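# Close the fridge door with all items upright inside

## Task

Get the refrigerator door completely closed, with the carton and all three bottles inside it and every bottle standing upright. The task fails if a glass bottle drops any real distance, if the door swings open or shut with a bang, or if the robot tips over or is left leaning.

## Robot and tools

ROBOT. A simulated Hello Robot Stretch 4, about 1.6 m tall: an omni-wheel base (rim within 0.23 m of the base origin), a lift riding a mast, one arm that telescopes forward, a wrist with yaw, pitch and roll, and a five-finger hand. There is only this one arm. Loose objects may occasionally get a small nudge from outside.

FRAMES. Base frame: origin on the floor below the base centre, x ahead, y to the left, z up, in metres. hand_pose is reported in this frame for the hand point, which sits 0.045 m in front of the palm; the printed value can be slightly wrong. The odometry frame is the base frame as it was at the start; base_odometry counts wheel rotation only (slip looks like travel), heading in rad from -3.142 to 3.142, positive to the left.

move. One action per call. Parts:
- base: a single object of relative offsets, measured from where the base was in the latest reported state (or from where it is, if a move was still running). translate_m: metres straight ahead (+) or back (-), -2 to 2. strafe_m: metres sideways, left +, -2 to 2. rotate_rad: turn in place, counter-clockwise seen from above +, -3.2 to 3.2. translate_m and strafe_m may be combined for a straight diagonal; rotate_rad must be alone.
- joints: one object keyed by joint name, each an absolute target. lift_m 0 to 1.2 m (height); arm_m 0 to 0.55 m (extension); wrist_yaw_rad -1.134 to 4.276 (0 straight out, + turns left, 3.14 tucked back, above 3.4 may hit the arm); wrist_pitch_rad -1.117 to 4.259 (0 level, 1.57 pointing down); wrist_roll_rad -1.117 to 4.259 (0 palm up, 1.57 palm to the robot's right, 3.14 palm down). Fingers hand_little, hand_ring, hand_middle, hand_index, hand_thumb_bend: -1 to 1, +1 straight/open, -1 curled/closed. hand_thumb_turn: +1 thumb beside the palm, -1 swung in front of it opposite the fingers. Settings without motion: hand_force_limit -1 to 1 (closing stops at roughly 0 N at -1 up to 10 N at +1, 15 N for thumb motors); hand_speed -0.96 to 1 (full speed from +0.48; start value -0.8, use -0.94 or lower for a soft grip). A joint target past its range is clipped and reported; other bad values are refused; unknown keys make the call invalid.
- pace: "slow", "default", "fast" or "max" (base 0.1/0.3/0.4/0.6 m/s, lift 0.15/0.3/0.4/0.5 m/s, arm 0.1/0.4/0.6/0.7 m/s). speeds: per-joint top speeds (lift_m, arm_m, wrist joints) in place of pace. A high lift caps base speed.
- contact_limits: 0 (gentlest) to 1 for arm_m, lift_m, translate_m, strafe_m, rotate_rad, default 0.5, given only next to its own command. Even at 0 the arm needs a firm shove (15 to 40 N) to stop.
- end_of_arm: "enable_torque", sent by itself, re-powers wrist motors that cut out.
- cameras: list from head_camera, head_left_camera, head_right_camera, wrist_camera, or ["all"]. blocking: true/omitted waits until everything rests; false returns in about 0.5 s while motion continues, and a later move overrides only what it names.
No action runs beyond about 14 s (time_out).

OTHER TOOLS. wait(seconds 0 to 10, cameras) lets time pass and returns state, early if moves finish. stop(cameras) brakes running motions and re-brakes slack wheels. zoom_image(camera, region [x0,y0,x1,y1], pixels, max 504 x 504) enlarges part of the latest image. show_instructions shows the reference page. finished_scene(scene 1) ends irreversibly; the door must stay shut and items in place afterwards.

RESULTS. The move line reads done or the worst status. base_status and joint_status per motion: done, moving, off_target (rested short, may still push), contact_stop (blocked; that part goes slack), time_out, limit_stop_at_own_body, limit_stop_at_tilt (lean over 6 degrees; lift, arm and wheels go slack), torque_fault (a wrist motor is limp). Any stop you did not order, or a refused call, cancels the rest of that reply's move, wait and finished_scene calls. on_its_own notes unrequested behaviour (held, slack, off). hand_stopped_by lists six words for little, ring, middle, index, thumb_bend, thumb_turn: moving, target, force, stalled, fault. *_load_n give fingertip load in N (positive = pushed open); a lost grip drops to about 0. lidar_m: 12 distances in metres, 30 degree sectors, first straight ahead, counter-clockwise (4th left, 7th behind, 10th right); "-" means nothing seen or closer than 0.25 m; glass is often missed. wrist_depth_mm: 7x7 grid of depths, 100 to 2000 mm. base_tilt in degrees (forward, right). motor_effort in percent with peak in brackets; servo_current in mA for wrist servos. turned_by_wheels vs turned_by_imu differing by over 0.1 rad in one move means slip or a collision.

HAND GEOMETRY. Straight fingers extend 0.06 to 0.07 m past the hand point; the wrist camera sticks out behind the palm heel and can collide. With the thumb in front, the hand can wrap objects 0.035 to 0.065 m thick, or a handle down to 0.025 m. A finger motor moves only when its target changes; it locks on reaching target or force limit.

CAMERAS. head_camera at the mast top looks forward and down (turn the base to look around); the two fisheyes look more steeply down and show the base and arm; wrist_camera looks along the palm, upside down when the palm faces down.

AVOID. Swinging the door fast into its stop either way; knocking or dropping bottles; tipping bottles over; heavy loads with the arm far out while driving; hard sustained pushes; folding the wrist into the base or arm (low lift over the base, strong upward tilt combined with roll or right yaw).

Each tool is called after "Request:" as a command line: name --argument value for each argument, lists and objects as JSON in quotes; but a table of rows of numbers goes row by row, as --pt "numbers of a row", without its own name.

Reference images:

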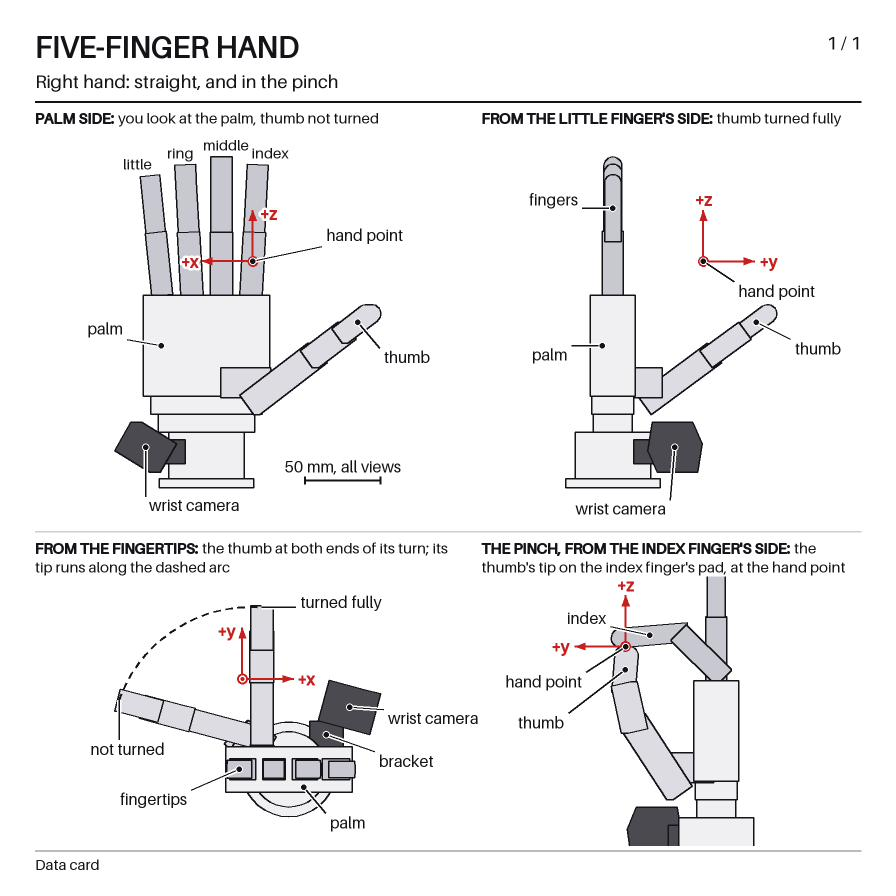

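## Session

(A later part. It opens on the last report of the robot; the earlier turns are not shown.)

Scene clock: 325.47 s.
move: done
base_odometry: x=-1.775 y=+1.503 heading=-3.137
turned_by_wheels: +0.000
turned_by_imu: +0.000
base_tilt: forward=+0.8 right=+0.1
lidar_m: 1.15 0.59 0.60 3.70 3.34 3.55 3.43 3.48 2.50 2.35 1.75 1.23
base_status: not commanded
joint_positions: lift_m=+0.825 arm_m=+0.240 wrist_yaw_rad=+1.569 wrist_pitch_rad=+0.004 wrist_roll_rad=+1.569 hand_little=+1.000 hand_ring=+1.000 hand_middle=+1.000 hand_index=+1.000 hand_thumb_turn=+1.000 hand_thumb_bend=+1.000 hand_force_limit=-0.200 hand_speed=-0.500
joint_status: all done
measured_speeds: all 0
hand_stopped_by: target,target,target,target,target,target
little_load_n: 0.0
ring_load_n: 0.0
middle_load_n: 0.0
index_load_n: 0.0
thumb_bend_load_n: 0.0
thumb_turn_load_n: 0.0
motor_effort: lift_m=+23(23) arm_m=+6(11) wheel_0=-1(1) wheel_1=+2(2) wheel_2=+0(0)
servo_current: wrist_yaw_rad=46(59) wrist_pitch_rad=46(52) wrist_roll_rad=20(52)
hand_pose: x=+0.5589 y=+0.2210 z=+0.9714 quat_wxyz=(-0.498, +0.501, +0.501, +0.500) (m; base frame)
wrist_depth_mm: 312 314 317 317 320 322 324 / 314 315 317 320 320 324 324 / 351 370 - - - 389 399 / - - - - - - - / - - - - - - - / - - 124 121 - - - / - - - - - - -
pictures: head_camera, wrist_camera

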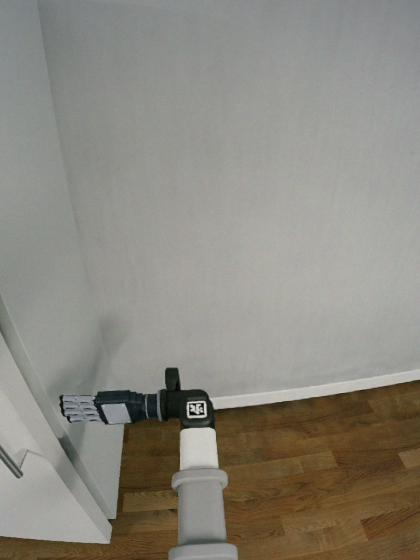

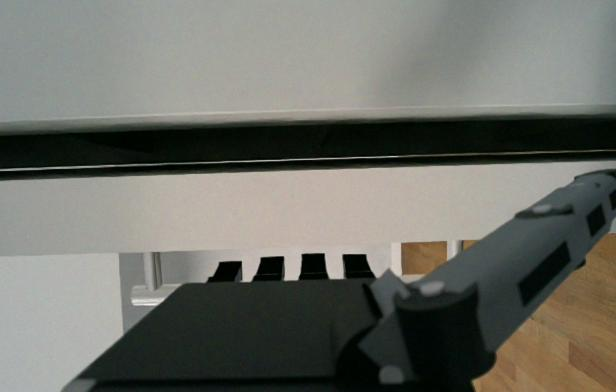

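Request:
move --joints '{"arm_m": 0.31}' --cameras '["head_camera", "wrist_camera"]'

Request:
move --base '{"strafe_m": 0.06}' --pace "slow" --contact_limits '{"strafe_m": 0.0}' --cameras '["head_camera", "wrist_camera"]'

Request:
zoom_image --camera "head_camera" --region '[0, 300, 200, 500]'

Scene clock: 343.80 s.
move: done
base_odometry: x=-1.775 y=+1.503 heading=-3.137
turned_by_wheels: +0.000
turned_by_imu: -0.001
base_tilt: forward=+0.8 right=+0.0
lidar_m: 1.14 0.61 0.58 3.70 3.29 3.54 3.42 3.47 2.49 2.36 1.75 1.24
base_status: not commanded
joint_positions: lift_m=+0.825 arm_m=+0.310 wrist_yaw_rad=+1.569 wrist_pitch_rad=+0.004 wrist_roll_rad=+1.569 hand_little=+1.000 hand_ring=+1.000 hand_middle=+1.000 hand_index=+1.000 hand_thumb_turn=+1.000 hand_thumb_bend=+1.000 hand_force_limit=-0.200 hand_speed=-0.500
joint_status: all done
measured_speeds: all 0
hand_stopped_by: target,target,target,target,target,target
little_load_n: 0.0
ring_load_n: 0.0
middle_load_n: 0.0
index_load_n: 0.0
thumb_bend_load_n: 0.0
thumb_turn_load_n: 0.5
motor_effort: lift_m=+23(23) arm_m=+6(9) wheel_0=-1(1) wheel_1=+1(2) wheel_2=+0(0)
servo_current: wrist_yaw_rad=52(52) wrist_pitch_rad=46(46) wrist_roll_rad=33(52)
hand_pose: x=+0.6288 y=+0.2210 z=+0.9714 quat_wxyz=(-0.498, +0.501, +0.501, +0.500) (m; base frame)
wrist_depth_mm: 315 317 319 322 320 325 329 / 317 317 319 324 325 327 329 / 319 320 322 322 325 329 330 / 319 322 322 325 327 330 - / - - - - - - - / - - 124 121 - - - / - - - - - - -
pictures: head_camera, wrist_camera

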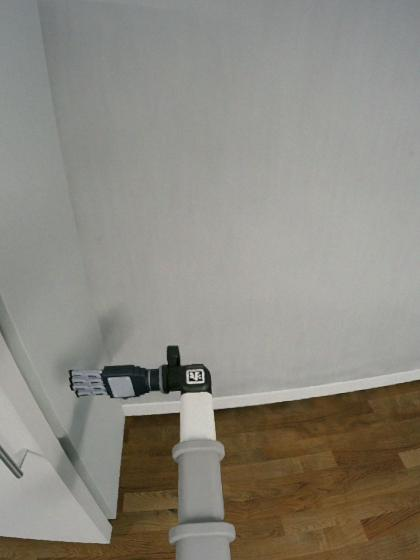

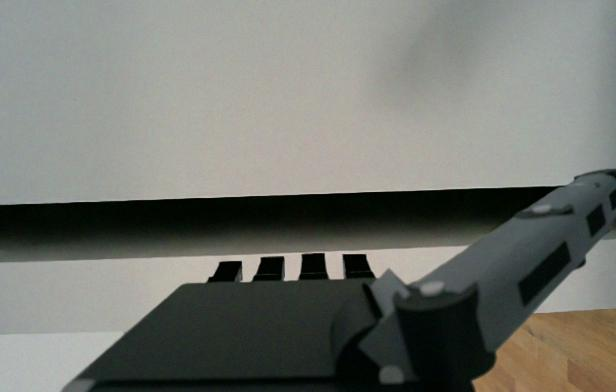

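Scene clock: 345.53 s.
move: done
base_odometry: x=-1.775 y=+1.443 heading=-3.137
turned_by_wheels: +0.000
turned_by_imu: +0.000
base_tilt: forward=+0.8 right=+0.0
lidar_m: 1.16 0.55 0.70 3.66 3.31 3.51 3.45 3.49 2.58 2.41 1.76 1.23
base_status: done
joint_positions: lift_m=+0.825 arm_m=+0.310 wrist_yaw_rad=+1.569 wrist_pitch_rad=+0.004 wrist_roll_rad=+1.569 hand_little=+1.000 hand_ring=+1.000 hand_middle=+1.000 hand_index=+1.000 hand_thumb_turn=+1.000 hand_thumb_bend=+1.000 hand_force_limit=-0.200 hand_speed=-0.500
joint_status: not commanded
measured_speeds: all 0
hand_stopped_by: target,target,target,target,target,target
little_load_n: 0.0
ring_load_n: 0.0
middle_load_n: 0.0
index_load_n: 0.0
thumb_bend_load_n: 0.0
thumb_turn_load_n: 0.0
motor_effort: lift_m=+23(23) arm_m=+5(6) wheel_0=-2(7) wheel_1=+2(5) wheel_2=-1(2)
servo_current: wrist_yaw_rad=33(59) wrist_pitch_rad=39(52) wrist_roll_rad=33(46)
contact_limits: strafe_m 0
hand_pose: x=+0.6289 y=+0.2210 z=+0.9714 quat_wxyz=(-0.498, +0.501, +0.501, +0.500) (m; base frame)
wrist_depth_mm: 256 258 260 262 263 265 266 / 258 259 260 263 265 266 267 / 258 260 263 264 265 267 268 / 259 262 264 265 266 267 - / - - - - - - - / - - 124 121 - - - / - - - - - - -
pictures: head_camera, wrist_camera

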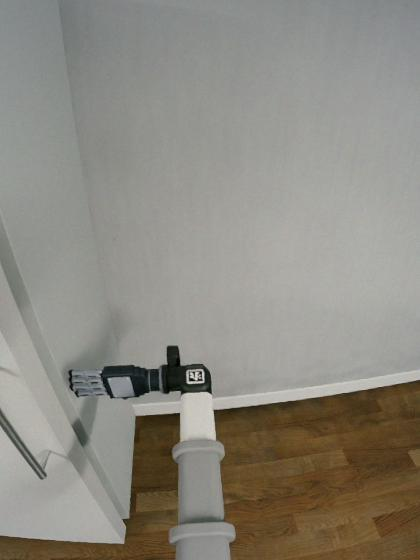

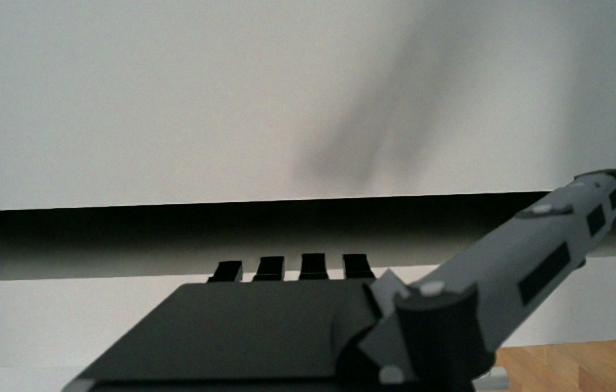

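Scaled by 2.520 from the camera's 420x560 image, which has a finer 1200x1600 frame.

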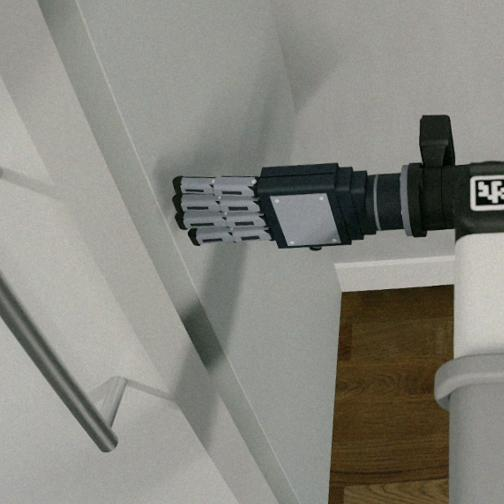

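Request:
move --joints '{"arm_m": 0.32}'

Request:
move --base '{"strafe_m": 0.055}' --pace "slow" --contact_limits '{"strafe_m": 0.0}' --cameras '["head_camera", "wrist_camera"]'

Request:
zoom_image --camera "head_camera" --region '[0, 300, 200, 500]'

Scene clock: 356.80 s.
move: done
base_odometry: x=-1.775 y=+1.443 heading=-3.137
turned_by_wheels: +0.000
turned_by_imu: -0.001
base_tilt: forward=+0.8 right=+0.0
lidar_m: 1.15 0.54 0.67 3.63 3.32 3.55 3.43 3.48 2.56 2.41 1.76 1.24
base_status: not commanded
joint_positions: lift_m=+0.825 arm_m=+0.320 wrist_yaw_rad=+1.569 wrist_pitch_rad=+0.004 wrist_roll_rad=+1.569 hand_little=+1.000 hand_ring=+1.000 hand_middle=+1.000 hand_index=+1.000 hand_thumb_turn=+1.000 hand_thumb_bend=+1.000 hand_force_limit=-0.200 hand_speed=-0.500
joint_status: all done
measured_speeds: all 0
hand_stopped_by: target,target,target,target,target,target
little_load_n: 0.0
ring_load_n: 0.0
middle_load_n: 0.0
index_load_n: 0.0
thumb_bend_load_n: 0.0
thumb_turn_load_n: 0.0
motor_effort: lift_m=+22(23) arm_m=+5(9) wheel_0=-2(2) wheel_1=+2(2) wheel_2=-1(1)
servo_current: wrist_yaw_rad=39(52) wrist_pitch_rad=39(46) wrist_roll_rad=39(52)
contact_limits: strafe_m 0
hand_pose: x=+0.6389 y=+0.2210 z=+0.9714 quat_wxyz=(-0.498, +0.501, +0.501, +0.500) (m; base frame)
wrist_depth_mm: 258 259 260 263 266 266 266 / 259 259 263 265 266 267 270 / 259 263 263 265 267 268 270 / 262 264 265 266 268 270 - / - - - - - - - / - - 124 121 - - - / - - - - - - -
pictures: none

Scene clock: 358.47 s.
move: done
base_odometry: x=-1.774 y=+1.388 heading=-3.137
turned_by_wheels: +0.000
turned_by_imu: +0.000
base_tilt: forward=+0.8 right=+0.0
lidar_m: 1.15 0.51 0.71 3.59 3.17 3.56 3.44 3.45 2.63 2.48 1.76 1.23
base_status: done
joint_positions: lift_m=+0.825 arm_m=+0.320 wrist_yaw_rad=+1.569 wrist_pitch_rad=+0.004 wrist_roll_rad=+1.569 hand_little=+1.000 hand_ring=+1.000 hand_middle=+1.000 hand_index=+1.000 hand_thumb_turn=+1.000 hand_thumb_bend=+1.000 hand_force_limit=-0.200 hand_speed=-0.500
joint_status: not commanded
measured_speeds: all 0
hand_stopped_by: target,target,target,target,target,target
little_load_n: 0.0
ring_load_n: 0.0
middle_load_n: 0.0
index_load_n: 0.0
thumb_bend_load_n: 0.0
thumb_turn_load_n: 0.0
motor_effort: lift_m=+23(23) arm_m=+6(6) wheel_0=+0(7) wheel_1=+1(6) wheel_2=-1(2)
servo_current: wrist_yaw_rad=33(65) wrist_pitch_rad=39(52) wrist_roll_rad=13(52)
contact_limits: strafe_m 0
hand_pose: x=+0.6389 y=+0.2210 z=+0.9714 quat_wxyz=(-0.498, +0.501, +0.501, +0.500) (m; base frame)
wrist_depth_mm: 204 205 208 208 210 211 211 / 205 206 208 209 210 212 213 / 206 208 208 210 212 213 213 / 208 208 211 211 213 213 - / - - 211 - - - - / - - 124 121 - - - / - - - - - - -
pictures: head_camera, wrist_camera

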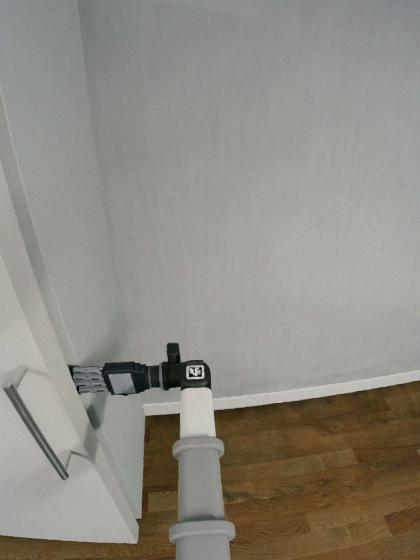

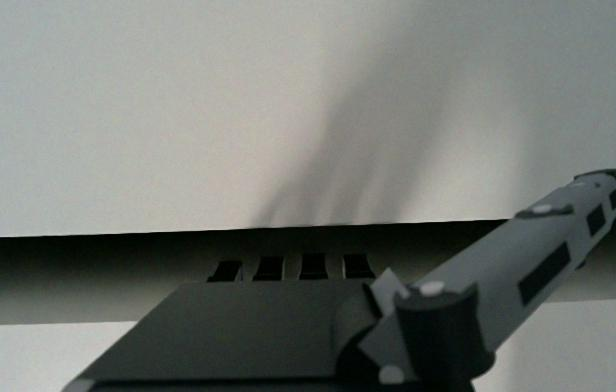

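Scaled by 2.520 from the camera's 420x560 image, which has a finer 1200x1600 frame.

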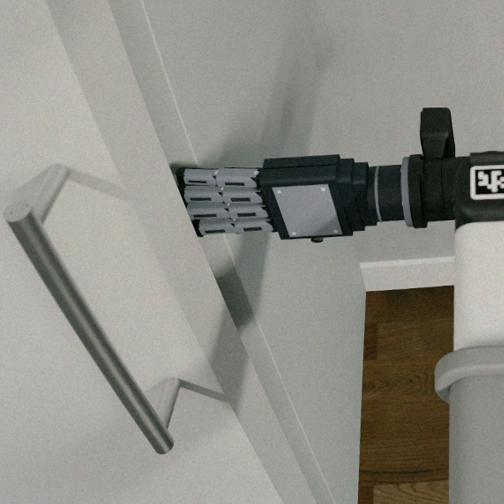

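Request:
move --base '{"strafe_m": 0.035}' --pace "slow" --contact_limits '{"strafe_m": 0.0}' --cameras '["head_camera", "wrist_camera"]'

Request:
zoom_image --camera "head_camera" --region '[0, 300, 200, 500]'

Request:
move --base '{"translate_m": -0.03}' --pace "slow" --cameras '["head_camera", "wrist_camera"]'

Request:
zoom_image --camera "head_camera" --region '[0, 300, 200, 500]'

Scene clock: 365.23 s.
move: done
base_odometry: x=-1.774 y=+1.354 heading=-3.137
turned_by_wheels: +0.000
turned_by_imu: -0.001
base_tilt: forward=+0.8 right=+0.0
lidar_m: 1.00 0.51 0.68 3.54 3.15 3.57 3.42 3.46 2.65 2.50 1.73 1.22
base_status: done
joint_positions: lift_m=+0.825 arm_m=+0.320 wrist_yaw_rad=+1.569 wrist_pitch_rad=+0.004 wrist_roll_rad=+1.569 hand_little=+1.000 hand_ring=+1.000 hand_middle=+1.000 hand_index=+1.000 hand_thumb_turn=+1.000 hand_thumb_bend=+1.000 hand_force_limit=-0.200 hand_speed=-0.500
joint_status: not commanded
measured_speeds: all 0
hand_stopped_by: target,target,target,target,target,target
little_load_n: 0.0
ring_load_n: 0.0
middle_load_n: 0.0
index_load_n: 0.0
thumb_bend_load_n: 0.0
thumb_turn_load_n: 0.0
motor_effort: lift_m=+23(23) arm_m=+5(6) wheel_0=-1(7) wheel_1=+2(5) wheel_2=-1(2)
servo_current: wrist_yaw_rad=39(52) wrist_pitch_rad=46(52) wrist_roll_rad=39(52)
contact_limits: strafe_m 0
hand_pose: x=+0.6389 y=+0.2210 z=+0.9714 quat_wxyz=(-0.498, +0.501, +0.501, +0.500) (m; base frame)
wrist_depth_mm: 170 171 172 174 175 176 177 / 171 172 173 174 175 177 177 / 172 173 174 175 176 178 179 / 173 174 175 176 178 179 - / - 175 177 179 - - - / - - 124 121 - - - / - - - - - - -
pictures: head_camera, wrist_camera

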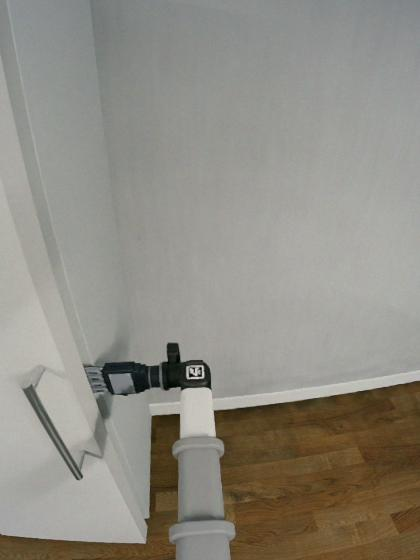

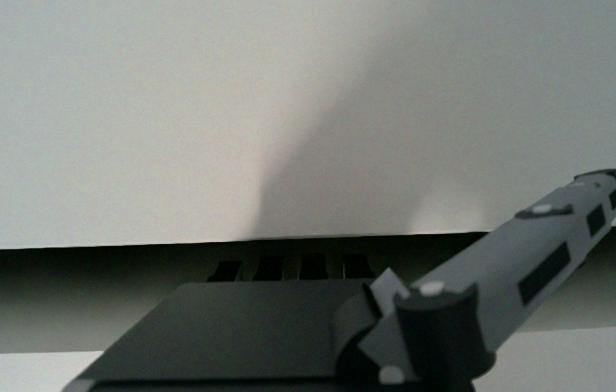

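Scaled by 2.520 from the camera's 420x560 image, which has a finer 1200x1600 frame.

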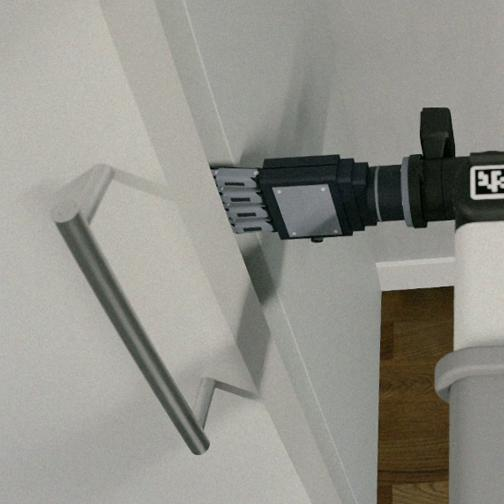

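Scene clock: 366.60 s.
move: done
base_odometry: x=-1.744 y=+1.354 heading=-3.137
turned_by_wheels: +0.000
turned_by_imu: -0.001
base_tilt: forward=+0.8 right=+0.0
lidar_m: 0.98 0.51 0.71 3.55 3.16 3.52 3.42 3.47 2.66 2.51 1.79 1.27
base_status: done
joint_positions: lift_m=+0.825 arm_m=+0.320 wrist_yaw_rad=+1.566 wrist_pitch_rad=+0.004 wrist_roll_rad=+1.569 hand_little=+1.000 hand_ring=+1.000 hand_middle=+1.000 hand_index=+1.000 hand_thumb_turn=+1.000 hand_thumb_bend=+1.000 hand_force_limit=-0.200 hand_speed=-0.500
joint_status: not commanded
measured_speeds: all 0
hand_stopped_by: target,target,target,target,target,target
little_load_n: 0.0
ring_load_n: -1.5
middle_load_n: -3.0
index_load_n: -0.5
thumb_bend_load_n: 0.0
thumb_turn_load_n: 0.0
motor_effort: lift_m=+23(23) arm_m=+4(6) wheel_0=-2(5) wheel_1=-1(4) wheel_2=+0(5)
servo_current: wrist_yaw_rad=46(72) wrist_pitch_rad=39(46) wrist_roll_rad=46(65)
hand_pose: x=+0.6395 y=+0.2207 z=+0.9714 quat_wxyz=(-0.497, +0.502, +0.500, +0.501) (m; base frame)
wrist_depth_mm: 173 173 174 176 177 178 179 / 173 174 176 177 177 179 179 / 174 175 176 177 178 179 180 / - 175 - - 179 - - / - - - - - - - / - - 124 121 - - - / - - - - - - -
pictures: head_camera, wrist_camera

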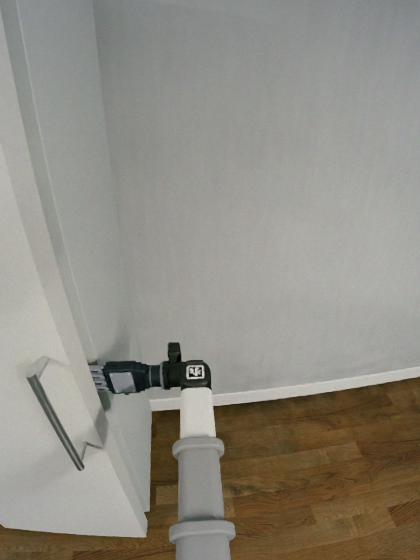

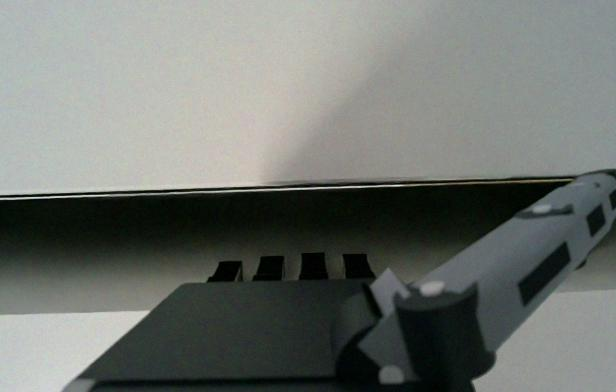

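Scaled by 2.520 from the camera's 420x560 image, which has a finer 1200x1600 frame.

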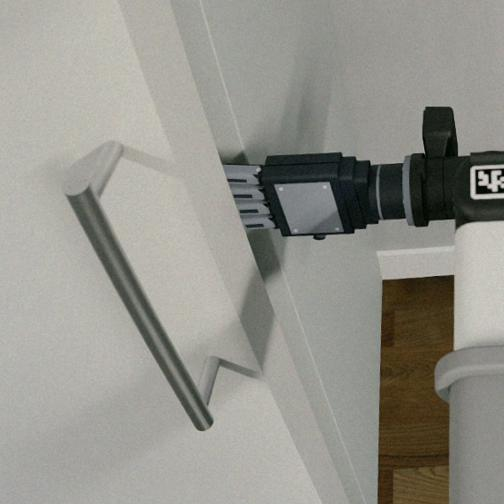

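Request:
move --base '{"translate_m": -0.05, "strafe_m": 0.02}' --pace "slow" --cameras '["head_camera", "wrist_camera"]'

Request:
zoom_image --camera "wrist_camera" --region '[0, 80, 300, 270]'

Request:
zoom_image --camera "wrist_camera" --region '[300, 80, 600, 270]'

Scene clock: 372.40 s.
move: done
base_odometry: x=-1.694 y=+1.334 heading=-3.138
turned_by_wheels: -0.001
turned_by_imu: -0.002
base_tilt: forward=+0.8 right=+0.0
lidar_m: 0.87 0.51 0.76 3.52 3.05 3.47 3.34 3.40 2.70 2.52 1.89 1.31
base_status: done
joint_positions: lift_m=+0.825 arm_m=+0.320 wrist_yaw_rad=+1.566 wrist_pitch_rad=+0.004 wrist_roll_rad=+1.569 hand_little=+1.000 hand_ring=+1.000 hand_middle=+1.000 hand_index=+1.000 hand_thumb_turn=+1.000 hand_thumb_bend=+1.000 hand_force_limit=-0.200 hand_speed=-0.500
joint_status: not commanded
measured_speeds: all 0
hand_stopped_by: target,target,target,target,target,target
little_load_n: 0.0
ring_load_n: 0.0
middle_load_n: -2.0
index_load_n: 0.0
thumb_bend_load_n: 0.0
thumb_turn_load_n: 0.0
motor_effort: lift_m=+23(23) arm_m=+4(4) wheel_0=-5(12) wheel_1=-3(5) wheel_2=-2(6)
servo_current: wrist_yaw_rad=46(78) wrist_pitch_rad=39(52) wrist_roll_rad=26(52)
hand_pose: x=+0.6396 y=+0.2206 z=+0.9714 quat_wxyz=(-0.497, +0.502, +0.500, +0.501) (m; base frame)
wrist_depth_mm: 151 153 154 154 155 156 157 / 172 179 184 187 191 197 201 / - - - - - - - / - - - - - - - / - - - - - - - / - - 124 121 - - - / - - - - - - -
pictures: head_camera, wrist_camera

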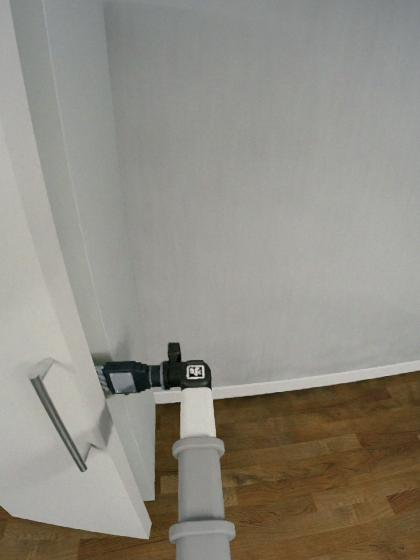

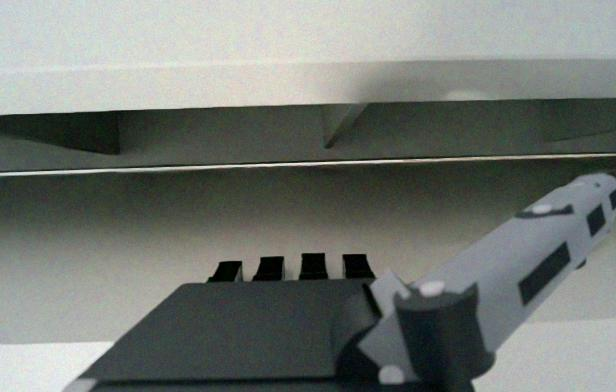

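Scaled by 1.680.

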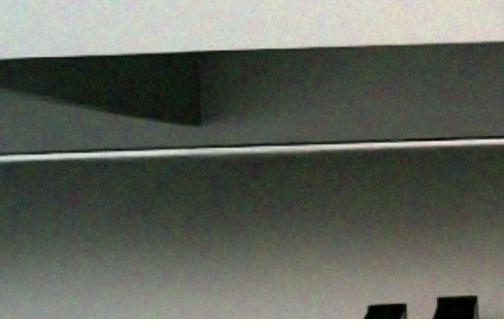

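Scaled by 1.680.

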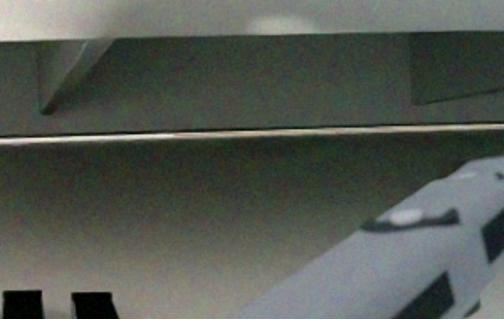

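Request:
move --base '{"translate_m": -0.06, "strafe_m": 0.04}' --pace "slow" --cameras '["head_camera", "wrist_camera"]'

Request:
move --base '{"translate_m": -0.04, "strafe_m": 0.07}' --pace "slow" --cameras '["head_camera", "head_left_camera", "wrist_camera"]'

Scene clock: 382.80 s.
move: done
base_odometry: x=-1.634 y=+1.294 heading=-3.138
turned_by_wheels: +0.000
turned_by_imu: -0.002
base_tilt: forward=+0.8 right=+0.0
lidar_m: 0.75 0.51 0.82 3.48 3.00 3.40 3.29 3.36 2.68 2.57 1.94 1.35
base_status: done
joint_positions: lift_m=+0.825 arm_m=+0.320 wrist_yaw_rad=+1.567 wrist_pitch_rad=+0.004 wrist_roll_rad=+1.569 hand_little=+1.000 hand_ring=+1.000 hand_middle=+1.000 hand_index=+1.000 hand_thumb_turn=+1.000 hand_thumb_bend=+1.000 hand_force_limit=-0.200 hand_speed=-0.500
joint_status: not commanded
measured_speeds: all 0
hand_stopped_by: target,target,target,target,target,target
little_load_n: 0.0
ring_load_n: 0.0
middle_load_n: -1.5
index_load_n: 0.0
thumb_bend_load_n: 0.0
thumb_turn_load_n: 0.0
motor_effort: lift_m=+23(23) arm_m=+4(4) wheel_0=-4(10) wheel_1=+0(3) wheel_2=+1(4)
servo_current: wrist_yaw_rad=46(65) wrist_pitch_rad=46(46) wrist_roll_rad=52(59)
hand_pose: x=+0.6394 y=+0.2207 z=+0.9714 quat_wxyz=(-0.498, +0.501, +0.500, +0.501) (m; base frame)
wrist_depth_mm: - - - - - - 661 / - - - - - - - / - - - - - - - / - - - - - - - / - - - - - - - / - - 124 121 - - - / - - - - - - -
pictures: head_camera, wrist_camera

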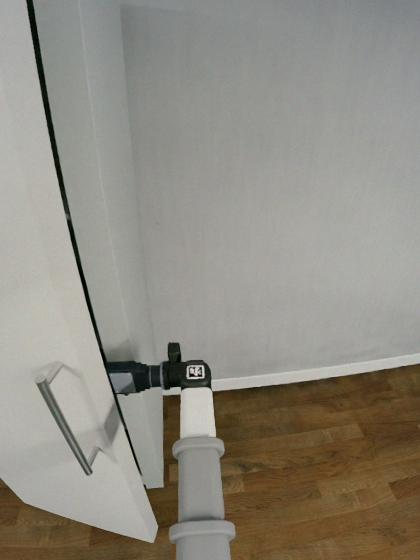

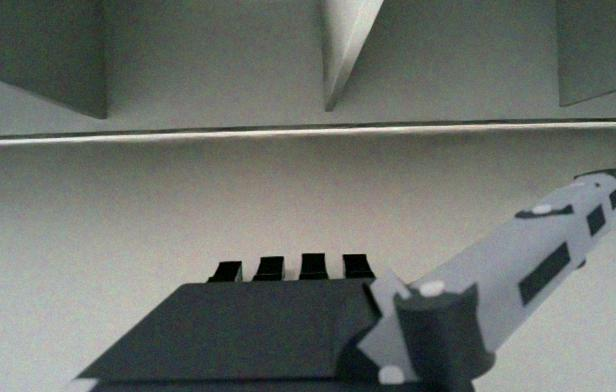

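Scene clock: 384.87 s.
move: done
base_odometry: x=-1.594 y=+1.224 heading=-3.138
turned_by_wheels: +0.000
turned_by_imu: -0.001
base_tilt: forward=+0.8 right=+0.0
lidar_m: 0.78 0.45 0.88 3.40 3.02 3.38 3.24 3.32 2.79 2.64 2.01 1.40
base_status: done
joint_positions: lift_m=+0.825 arm_m=+0.320 wrist_yaw_rad=+1.567 wrist_pitch_rad=+0.004 wrist_roll_rad=+1.569 hand_little=+1.000 hand_ring=+1.000 hand_middle=+1.000 hand_index=+1.000 hand_thumb_turn=+1.000 hand_thumb_bend=+1.000 hand_force_limit=-0.200 hand_speed=-0.500
joint_status: not commanded
measured_speeds: all 0
hand_stopped_by: target,target,target,target,target,target
little_load_n: 0.0
ring_load_n: 0.0
middle_load_n: -1.5
index_load_n: 0.0
thumb_bend_load_n: 0.0
thumb_turn_load_n: 0.0
motor_effort: lift_m=+23(23) arm_m=+4(4) wheel_0=-4(11) wheel_1=+0(3) wheel_2=+0(3)
servo_current: wrist_yaw_rad=46(59) wrist_pitch_rad=46(52) wrist_roll_rad=26(52)
hand_pose: x=+0.6394 y=+0.2208 z=+0.9714 quat_wxyz=(-0.498, +0.501, +0.500, +0.501) (m; base frame)
wrist_depth_mm: - - - - - - - / - - - - - - - / - - - - - - - / - - - - - - - / - - - - - - - / - - 124 121 - - - / - - - - - - -
pictures: head_camera, head_left_camera, wrist_camera

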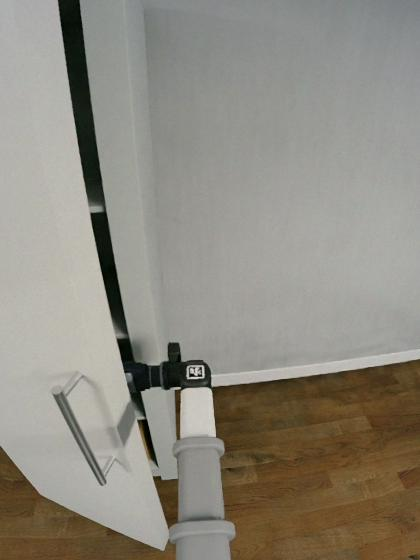

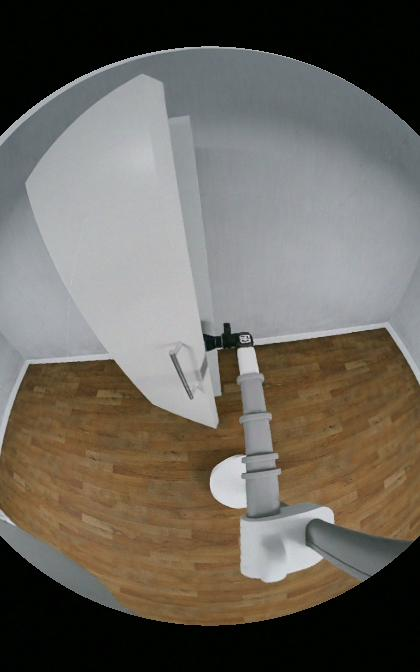

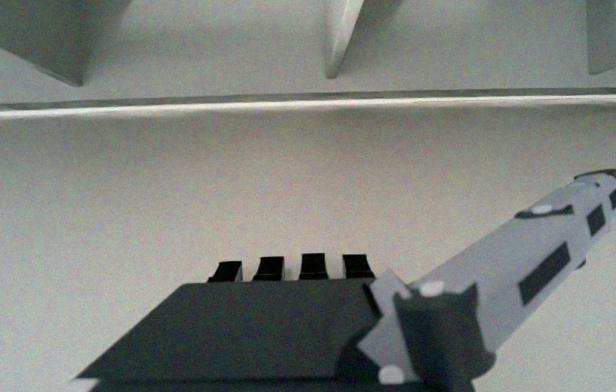

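Request:
move --base '{"translate_m": -0.08, "strafe_m": 0.06}' --pace "slow" --cameras '["head_camera", "wrist_camera"]'

Request:
zoom_image --camera "head_camera" --region '[20, 0, 220, 250]'

Request:
zoom_image --camera "head_camera" --region '[60, 250, 240, 540]'

Scene clock: 391.17 s.
move: done
base_odometry: x=-1.514 y=+1.165 heading=-3.138
turned_by_wheels: +0.000
turned_by_imu: -0.002
base_tilt: forward=+0.8 right=+0.0
lidar_m: 0.84 0.38 0.45 3.36 2.86 3.28 3.16 3.24 2.85 2.70 2.15 1.50
base_status: done
joint_positions: lift_m=+0.825 arm_m=+0.320 wrist_yaw_rad=+1.568 wrist_pitch_rad=+0.004 wrist_roll_rad=+1.569 hand_little=+1.000 hand_ring=+1.000 hand_middle=+1.000 hand_index=+1.000 hand_thumb_turn=+1.000 hand_thumb_bend=+1.000 hand_force_limit=-0.200 hand_speed=-0.500
joint_status: not commanded
measured_speeds: all 0
hand_stopped_by: target,target,target,target,target,target
little_load_n: 0.0
ring_load_n: 0.0
middle_load_n: 0.0
index_load_n: 0.0
thumb_bend_load_n: 0.0
thumb_turn_load_n: 0.0
motor_effort: lift_m=+23(23) arm_m=+4(4) wheel_0=-1(10) wheel_1=+1(2) wheel_2=+1(4)
servo_current: wrist_yaw_rad=33(59) wrist_pitch_rad=39(52) wrist_roll_rad=20(59)
hand_pose: x=+0.6390 y=+0.2210 z=+0.9714 quat_wxyz=(-0.498, +0.501, +0.501, +0.500) (m; base frame)
wrist_depth_mm: - - - - - - - / - - - - - - - / - - - - - - - / - - - - - - - / - - - - - - - / - - 124 121 - - - / - - - - - - -
pictures: head_camera, wrist_camera

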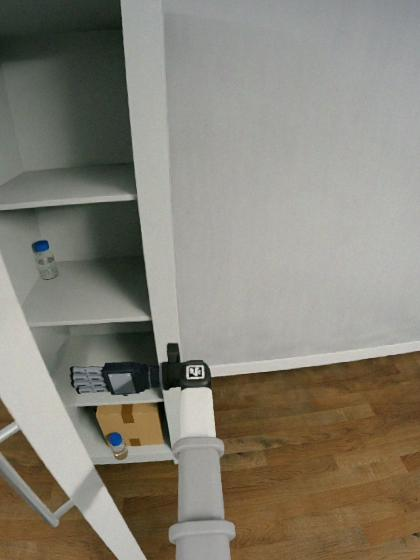

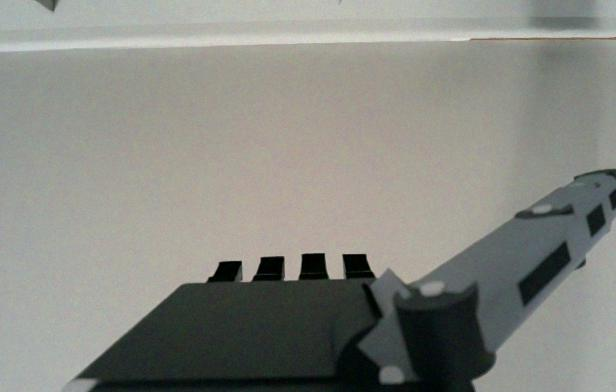

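Scaled by 2.016 from the camera's 420x560 image, which has a finer 1200x1600 frame.

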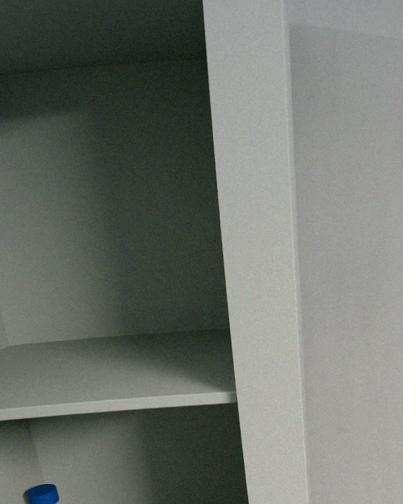

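Scaled by 1.738 from the camera's 420x560 image, which has a finer 1200x1600 frame.

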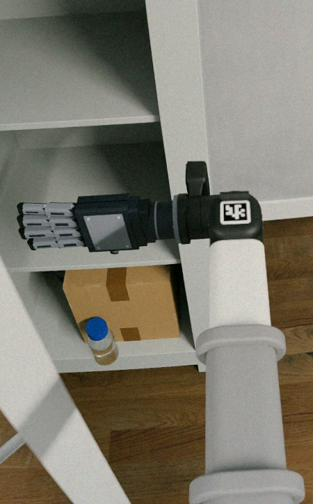

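Request:
move --cameras '["head_camera", "head_left_camera", "head_right_camera"]'

Scene clock: 395.50 s.
base_odometry: x=-1.514 y=+1.165 heading=-3.138
turned_by_wheels: +0.000
turned_by_imu: -0.001
base_tilt: forward=+0.8 right=+0.1
lidar_m: 0.83 0.46 0.39 3.35 2.89 3.30 3.17 3.24 2.86 2.71 2.13 1.48
base_status: done
joint_positions: lift_m=+0.825 arm_m=+0.320 wrist_yaw_rad=+1.568 wrist_pitch_rad=+0.004 wrist_roll_rad=+1.569 hand_little=+1.000 hand_ring=+1.000 hand_middle=+1.000 hand_index=+1.000 hand_thumb_turn=+1.000 hand_thumb_bend=+1.000 hand_force_limit=-0.200 hand_speed=-0.500
joint_status: not commanded
measured_speeds: all 0
hand_stopped_by: target,target,target,target,target,target
little_load_n: 0.0
ring_load_n: 0.0
middle_load_n: 0.0
index_load_n: 0.0
thumb_bend_load_n: 0.0
thumb_turn_load_n: 0.0
motor_effort: lift_m=+23(23) arm_m=+4(4) wheel_0=-1(10) wheel_1=+1(2) wheel_2=+1(4)
servo_current: wrist_yaw_rad=26(59) wrist_pitch_rad=39(52) wrist_roll_rad=39(59)
hand_pose: x=+0.6390 y=+0.2210 z=+0.9714 quat_wxyz=(-0.498, +0.501, +0.501, +0.500) (m; base frame)
wrist_depth_mm: - - - - - - - / - - - - - - - / - - - - - - - / - - - - - - - / - - - - - - - / - - 124 121 - - - / - - - - - - -
pictures: head_camera, head_left_camera, head_right_camera

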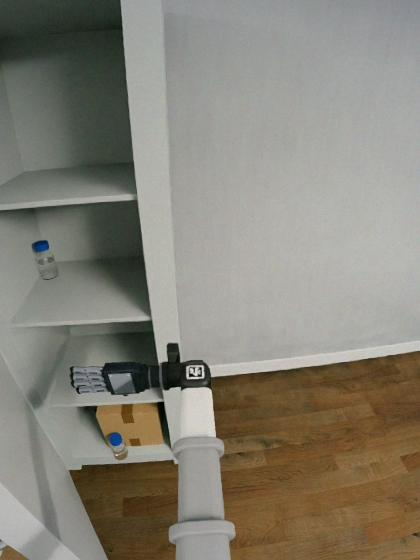

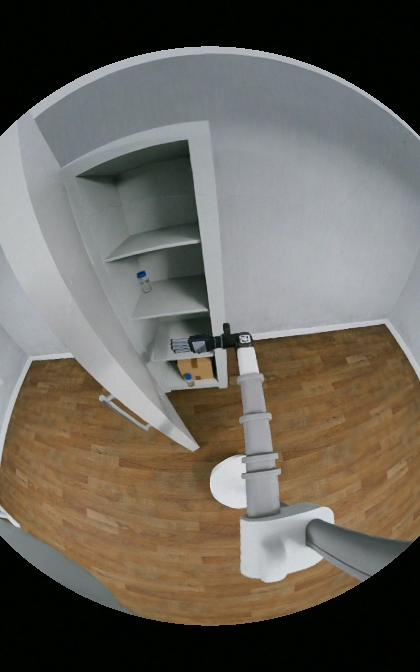

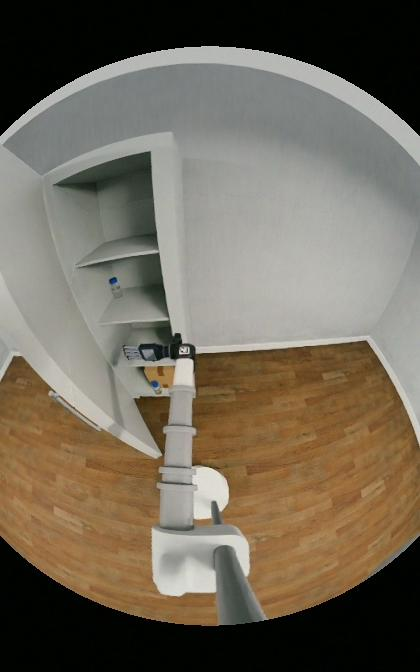

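Request:
move --cameras '["head_left_camera"]'

Scene clock: 397.83 s.
base_odometry: x=-1.514 y=+1.165 heading=-3.138
turned_by_wheels: +0.000
turned_by_imu: -0.001
base_tilt: forward=+0.8 right=+0.0
lidar_m: 0.81 0.44 0.40 3.35 2.83 3.31 3.17 3.25 2.87 2.69 2.13 1.49
base_status: done
joint_positions: lift_m=+0.825 arm_m=+0.320 wrist_yaw_rad=+1.568 wrist_pitch_rad=+0.004 wrist_roll_rad=+1.569 hand_little=+1.000 hand_ring=+1.000 hand_middle=+1.000 hand_index=+1.000 hand_thumb_turn=+1.000 hand_thumb_bend=+1.000 hand_force_limit=-0.200 hand_speed=-0.500
joint_status: not commanded
measured_speeds: all 0
hand_stopped_by: target,target,target,target,target,target
little_load_n: 0.0
ring_load_n: 0.0
middle_load_n: 0.0
index_load_n: 0.0
thumb_bend_load_n: 0.0
thumb_turn_load_n: 0.0
motor_effort: lift_m=+23(23) arm_m=+4(4) wheel_0=-1(10) wheel_1=+2(2) wheel_2=+1(4)
servo_current: wrist_yaw_rad=39(59) wrist_pitch_rad=46(52) wrist_roll_rad=39(59)
hand_pose: x=+0.6390 y=+0.2210 z=+0.9714 quat_wxyz=(-0.498, +0.501, +0.501, +0.500) (m; base frame)
wrist_depth_mm: - - - - - - - / - - - - - - - / - - - - - - - / - - - - - - - / - - - - - - - / - - 124 121 - - - / - - - - - - -
pictures: head_left_camera

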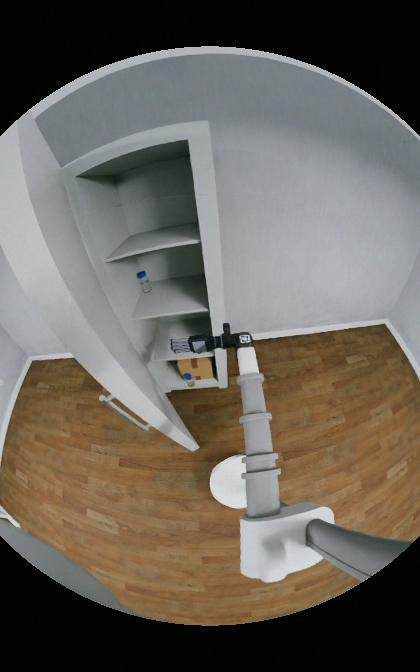

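Request:
move --base '{"translate_m": 0.0, "strafe_m": -0.1}' --joints '{"arm_m": 0.1}'

Request:
move --base '{"translate_m": 0.22}' --joints '{"wrist_yaw_rad": 0.0}' --cameras '["head_camera", "head_left_camera", "wrist_camera"]'

Scene clock: 412.93 s.
move: done
base_odometry: x=-1.514 y=+1.265 heading=-3.138
turned_by_wheels: +0.000
turned_by_imu: -0.001
base_tilt: forward=+0.8 right=+0.0
lidar_m: 0.86 0.89 0.47 3.44 2.93 3.26 3.18 3.20 2.77 2.59 2.13 1.48
base_status: done
joint_positions: lift_m=+0.825 arm_m=+0.100 wrist_yaw_rad=+1.569 wrist_pitch_rad=+0.004 wrist_roll_rad=+1.569 hand_little=+1.000 hand_ring=+1.000 hand_middle=+1.000 hand_index=+1.000 hand_thumb_turn=+1.000 hand_thumb_bend=+1.000 hand_force_limit=-0.200 hand_speed=-0.500
joint_status: all done
measured_speeds: all 0
hand_stopped_by: target,target,target,target,target,target
little_load_n: 0.0
ring_load_n: 0.0
middle_load_n: 0.0
index_load_n: 0.0
thumb_bend_load_n: 0.0
thumb_turn_load_n: 0.0
motor_effort: lift_m=+22(23) arm_m=-5(11) wheel_0=+1(10) wheel_1=+3(8) wheel_2=+1(2)
servo_current: wrist_yaw_rad=46(52) wrist_pitch_rad=46(52) wrist_roll_rad=46(46)
hand_pose: x=+0.4192 y=+0.2210 z=+0.9714 quat_wxyz=(-0.498, +0.501, +0.501, +0.500) (m; base frame)
wrist_depth_mm: - - - - - - - / - - - - - - - / - - - - - - - / - - - - - - - / - - - - - - - / - - 124 121 - - - / - - - - - - -
pictures: none

Scene clock: 415.10 s.
move: done
base_odometry: x=-1.734 y=+1.264 heading=-3.138
turned_by_wheels: +0.000
turned_by_imu: -0.002
base_tilt: forward=+0.8 right=+0.0
lidar_m: 0.66 0.64 0.46 0.37 3.06 3.55 3.40 3.45 2.75 2.59 1.82 1.28
base_status: done
joint_positions: lift_m=+0.825 arm_m=+0.100 wrist_yaw_rad=+0.002 wrist_pitch_rad=+0.004 wrist_roll_rad=+1.569 hand_little=+1.000 hand_ring=+1.000 hand_middle=+1.000 hand_index=+1.000 hand_thumb_turn=+1.000 hand_thumb_bend=+1.000 hand_force_limit=-0.200 hand_speed=-0.500
joint_status: all done
measured_speeds: all 0
hand_stopped_by: target,target,target,target,target,target
little_load_n: 0.0
ring_load_n: 0.0
middle_load_n: 0.0
index_load_n: 0.0
thumb_bend_load_n: 0.0
thumb_turn_load_n: 0.0
motor_effort: lift_m=+23(23) arm_m=-5(6) wheel_0=+0(7) wheel_1=+0(5) wheel_2=-1(9)
servo_current: wrist_yaw_rad=39(137) wrist_pitch_rad=39(46) wrist_roll_rad=26(65)
hand_pose: x=+0.4926 y=-0.1473 z=+0.9714 quat_wxyz=(+0.000, +0.708, +0.001, +0.706) (m; base frame)
wrist_depth_mm: - - - - - - - / - - - - - - - / - - - - - - - / - - - - - - - / - - - - - - - / - - 124 121 - - - / - - - - - - -
pictures: head_camera, head_left_camera, wrist_camera

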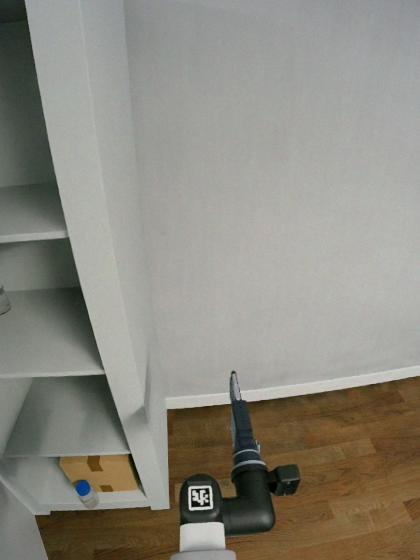

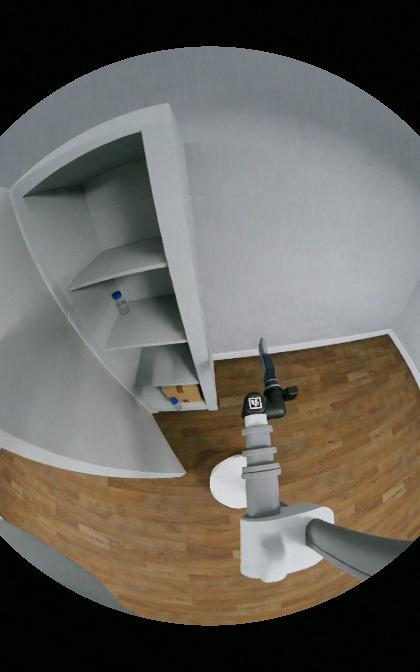

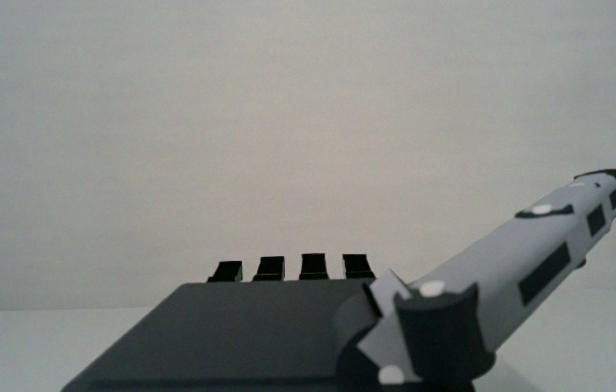

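Request:
move --base '{"translate_m": -0.38}'

Request:
move --base '{"strafe_m": 0.5}' --pace "slow" --contact_limits '{"strafe_m": 0.3}' --cameras '["head_camera", "head_left_camera", "head_right_camera"]'

Scene clock: 423.57 s.
move: done
base_odometry: x=-1.354 y=+1.265 heading=-3.138
turned_by_wheels: +0.000
turned_by_imu: -0.001
base_tilt: forward=+0.8 right=+0.0
lidar_m: 1.00 0.58 0.60 3.45 2.89 3.13 2.99 3.06 2.78 2.62 2.38 1.67
base_status: done
joint_positions: lift_m=+0.825 arm_m=+0.100 wrist_yaw_rad=+0.001 wrist_pitch_rad=+0.004 wrist_roll_rad=+1.569 hand_little=+1.000 hand_ring=+1.000 hand_middle=+1.000 hand_index=+1.000 hand_thumb_turn=+1.000 hand_thumb_bend=+1.000 hand_force_limit=-0.200 hand_speed=-0.500
joint_status: not commanded
measured_speeds: all 0
hand_stopped_by: target,target,target,target,target,target
little_load_n: 0.0
ring_load_n: 0.0
middle_load_n: 0.0
index_load_n: 0.0
thumb_bend_load_n: 0.0
thumb_turn_load_n: 0.0
motor_effort: lift_m=+23(23) arm_m=-5(5) wheel_0=+0(8) wheel_1=+1(5) wheel_2=-2(9)
servo_current: wrist_yaw_rad=39(59) wrist_pitch_rad=39(52) wrist_roll_rad=26(46)
hand_pose: x=+0.4926 y=-0.1473 z=+0.9714 quat_wxyz=(+0.000, +0.708, +0.001, +0.706) (m; base frame)
wrist_depth_mm: - - - - - - 1255 / - - - - - - 1255 / - - - - - - 1281 / - - - - - - - / - - - - - - - / - - 124 121 - - - / - - - - - - -
pictures: none

Scene clock: 429.70 s.
move: done
base_odometry: x=-1.352 y=+0.765 heading=-3.138
turned_by_wheels: +0.000
turned_by_imu: -0.001
base_tilt: forward=+0.8 right=+0.0
lidar_m: 0.33 0.38 2.12 2.96 2.44 2.96 3.01 3.10 3.28 3.12 2.30 1.04
base_status: done
joint_positions: lift_m=+0.825 arm_m=+0.100 wrist_yaw_rad=-0.001 wrist_pitch_rad=+0.004 wrist_roll_rad=+1.569 hand_little=+1.000 hand_ring=+1.000 hand_middle=+1.000 hand_index=+1.000 hand_thumb_turn=+1.000 hand_thumb_bend=+1.000 hand_force_limit=-0.200 hand_speed=-0.500
joint_status: not commanded
measured_speeds: all 0
hand_stopped_by: target,target,target,target,target,target
little_load_n: 0.0
ring_load_n: 0.0
middle_load_n: 0.0
index_load_n: 0.0
thumb_bend_load_n: 0.0
thumb_turn_load_n: 0.0
motor_effort: lift_m=+23(23) arm_m=-5(5) wheel_0=-1(7) wheel_1=+2(6) wheel_2=-1(4)
servo_current: wrist_yaw_rad=52(65) wrist_pitch_rad=33(52) wrist_roll_rad=20(52)
contact_limits: strafe_m 0.3
hand_pose: x=+0.4922 y=-0.1479 z=+0.9714 quat_wxyz=(+0.001, +0.708, +0.000, +0.706) (m; base frame)
wrist_depth_mm: - - - - - - 1255 / - - - - - - - / - - - - - 1098 732 / 1098 - - - - 1118 - / 1078 - - 204 - - - / - - 124 121 - - - / - - - - - - -
pictures: head_camera, head_left_camera, head_right_camera

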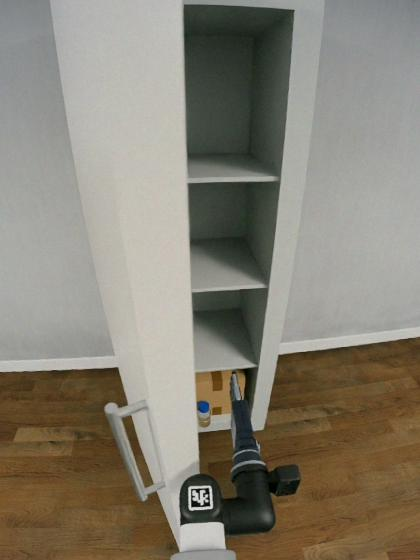

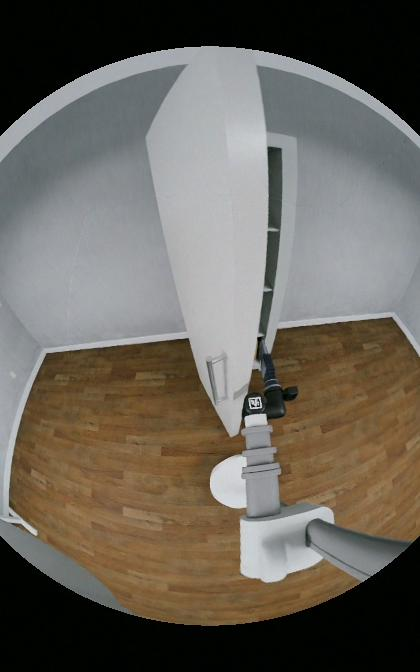

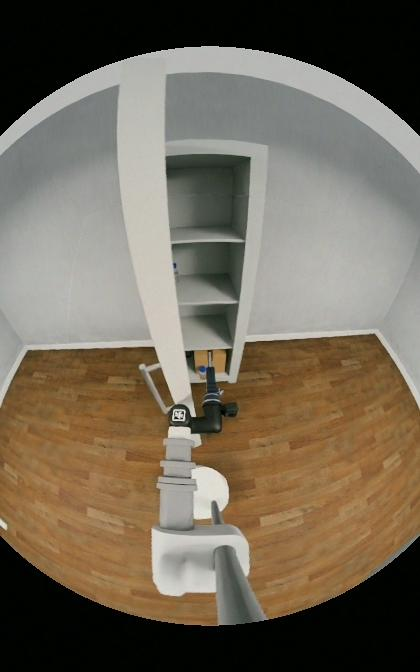

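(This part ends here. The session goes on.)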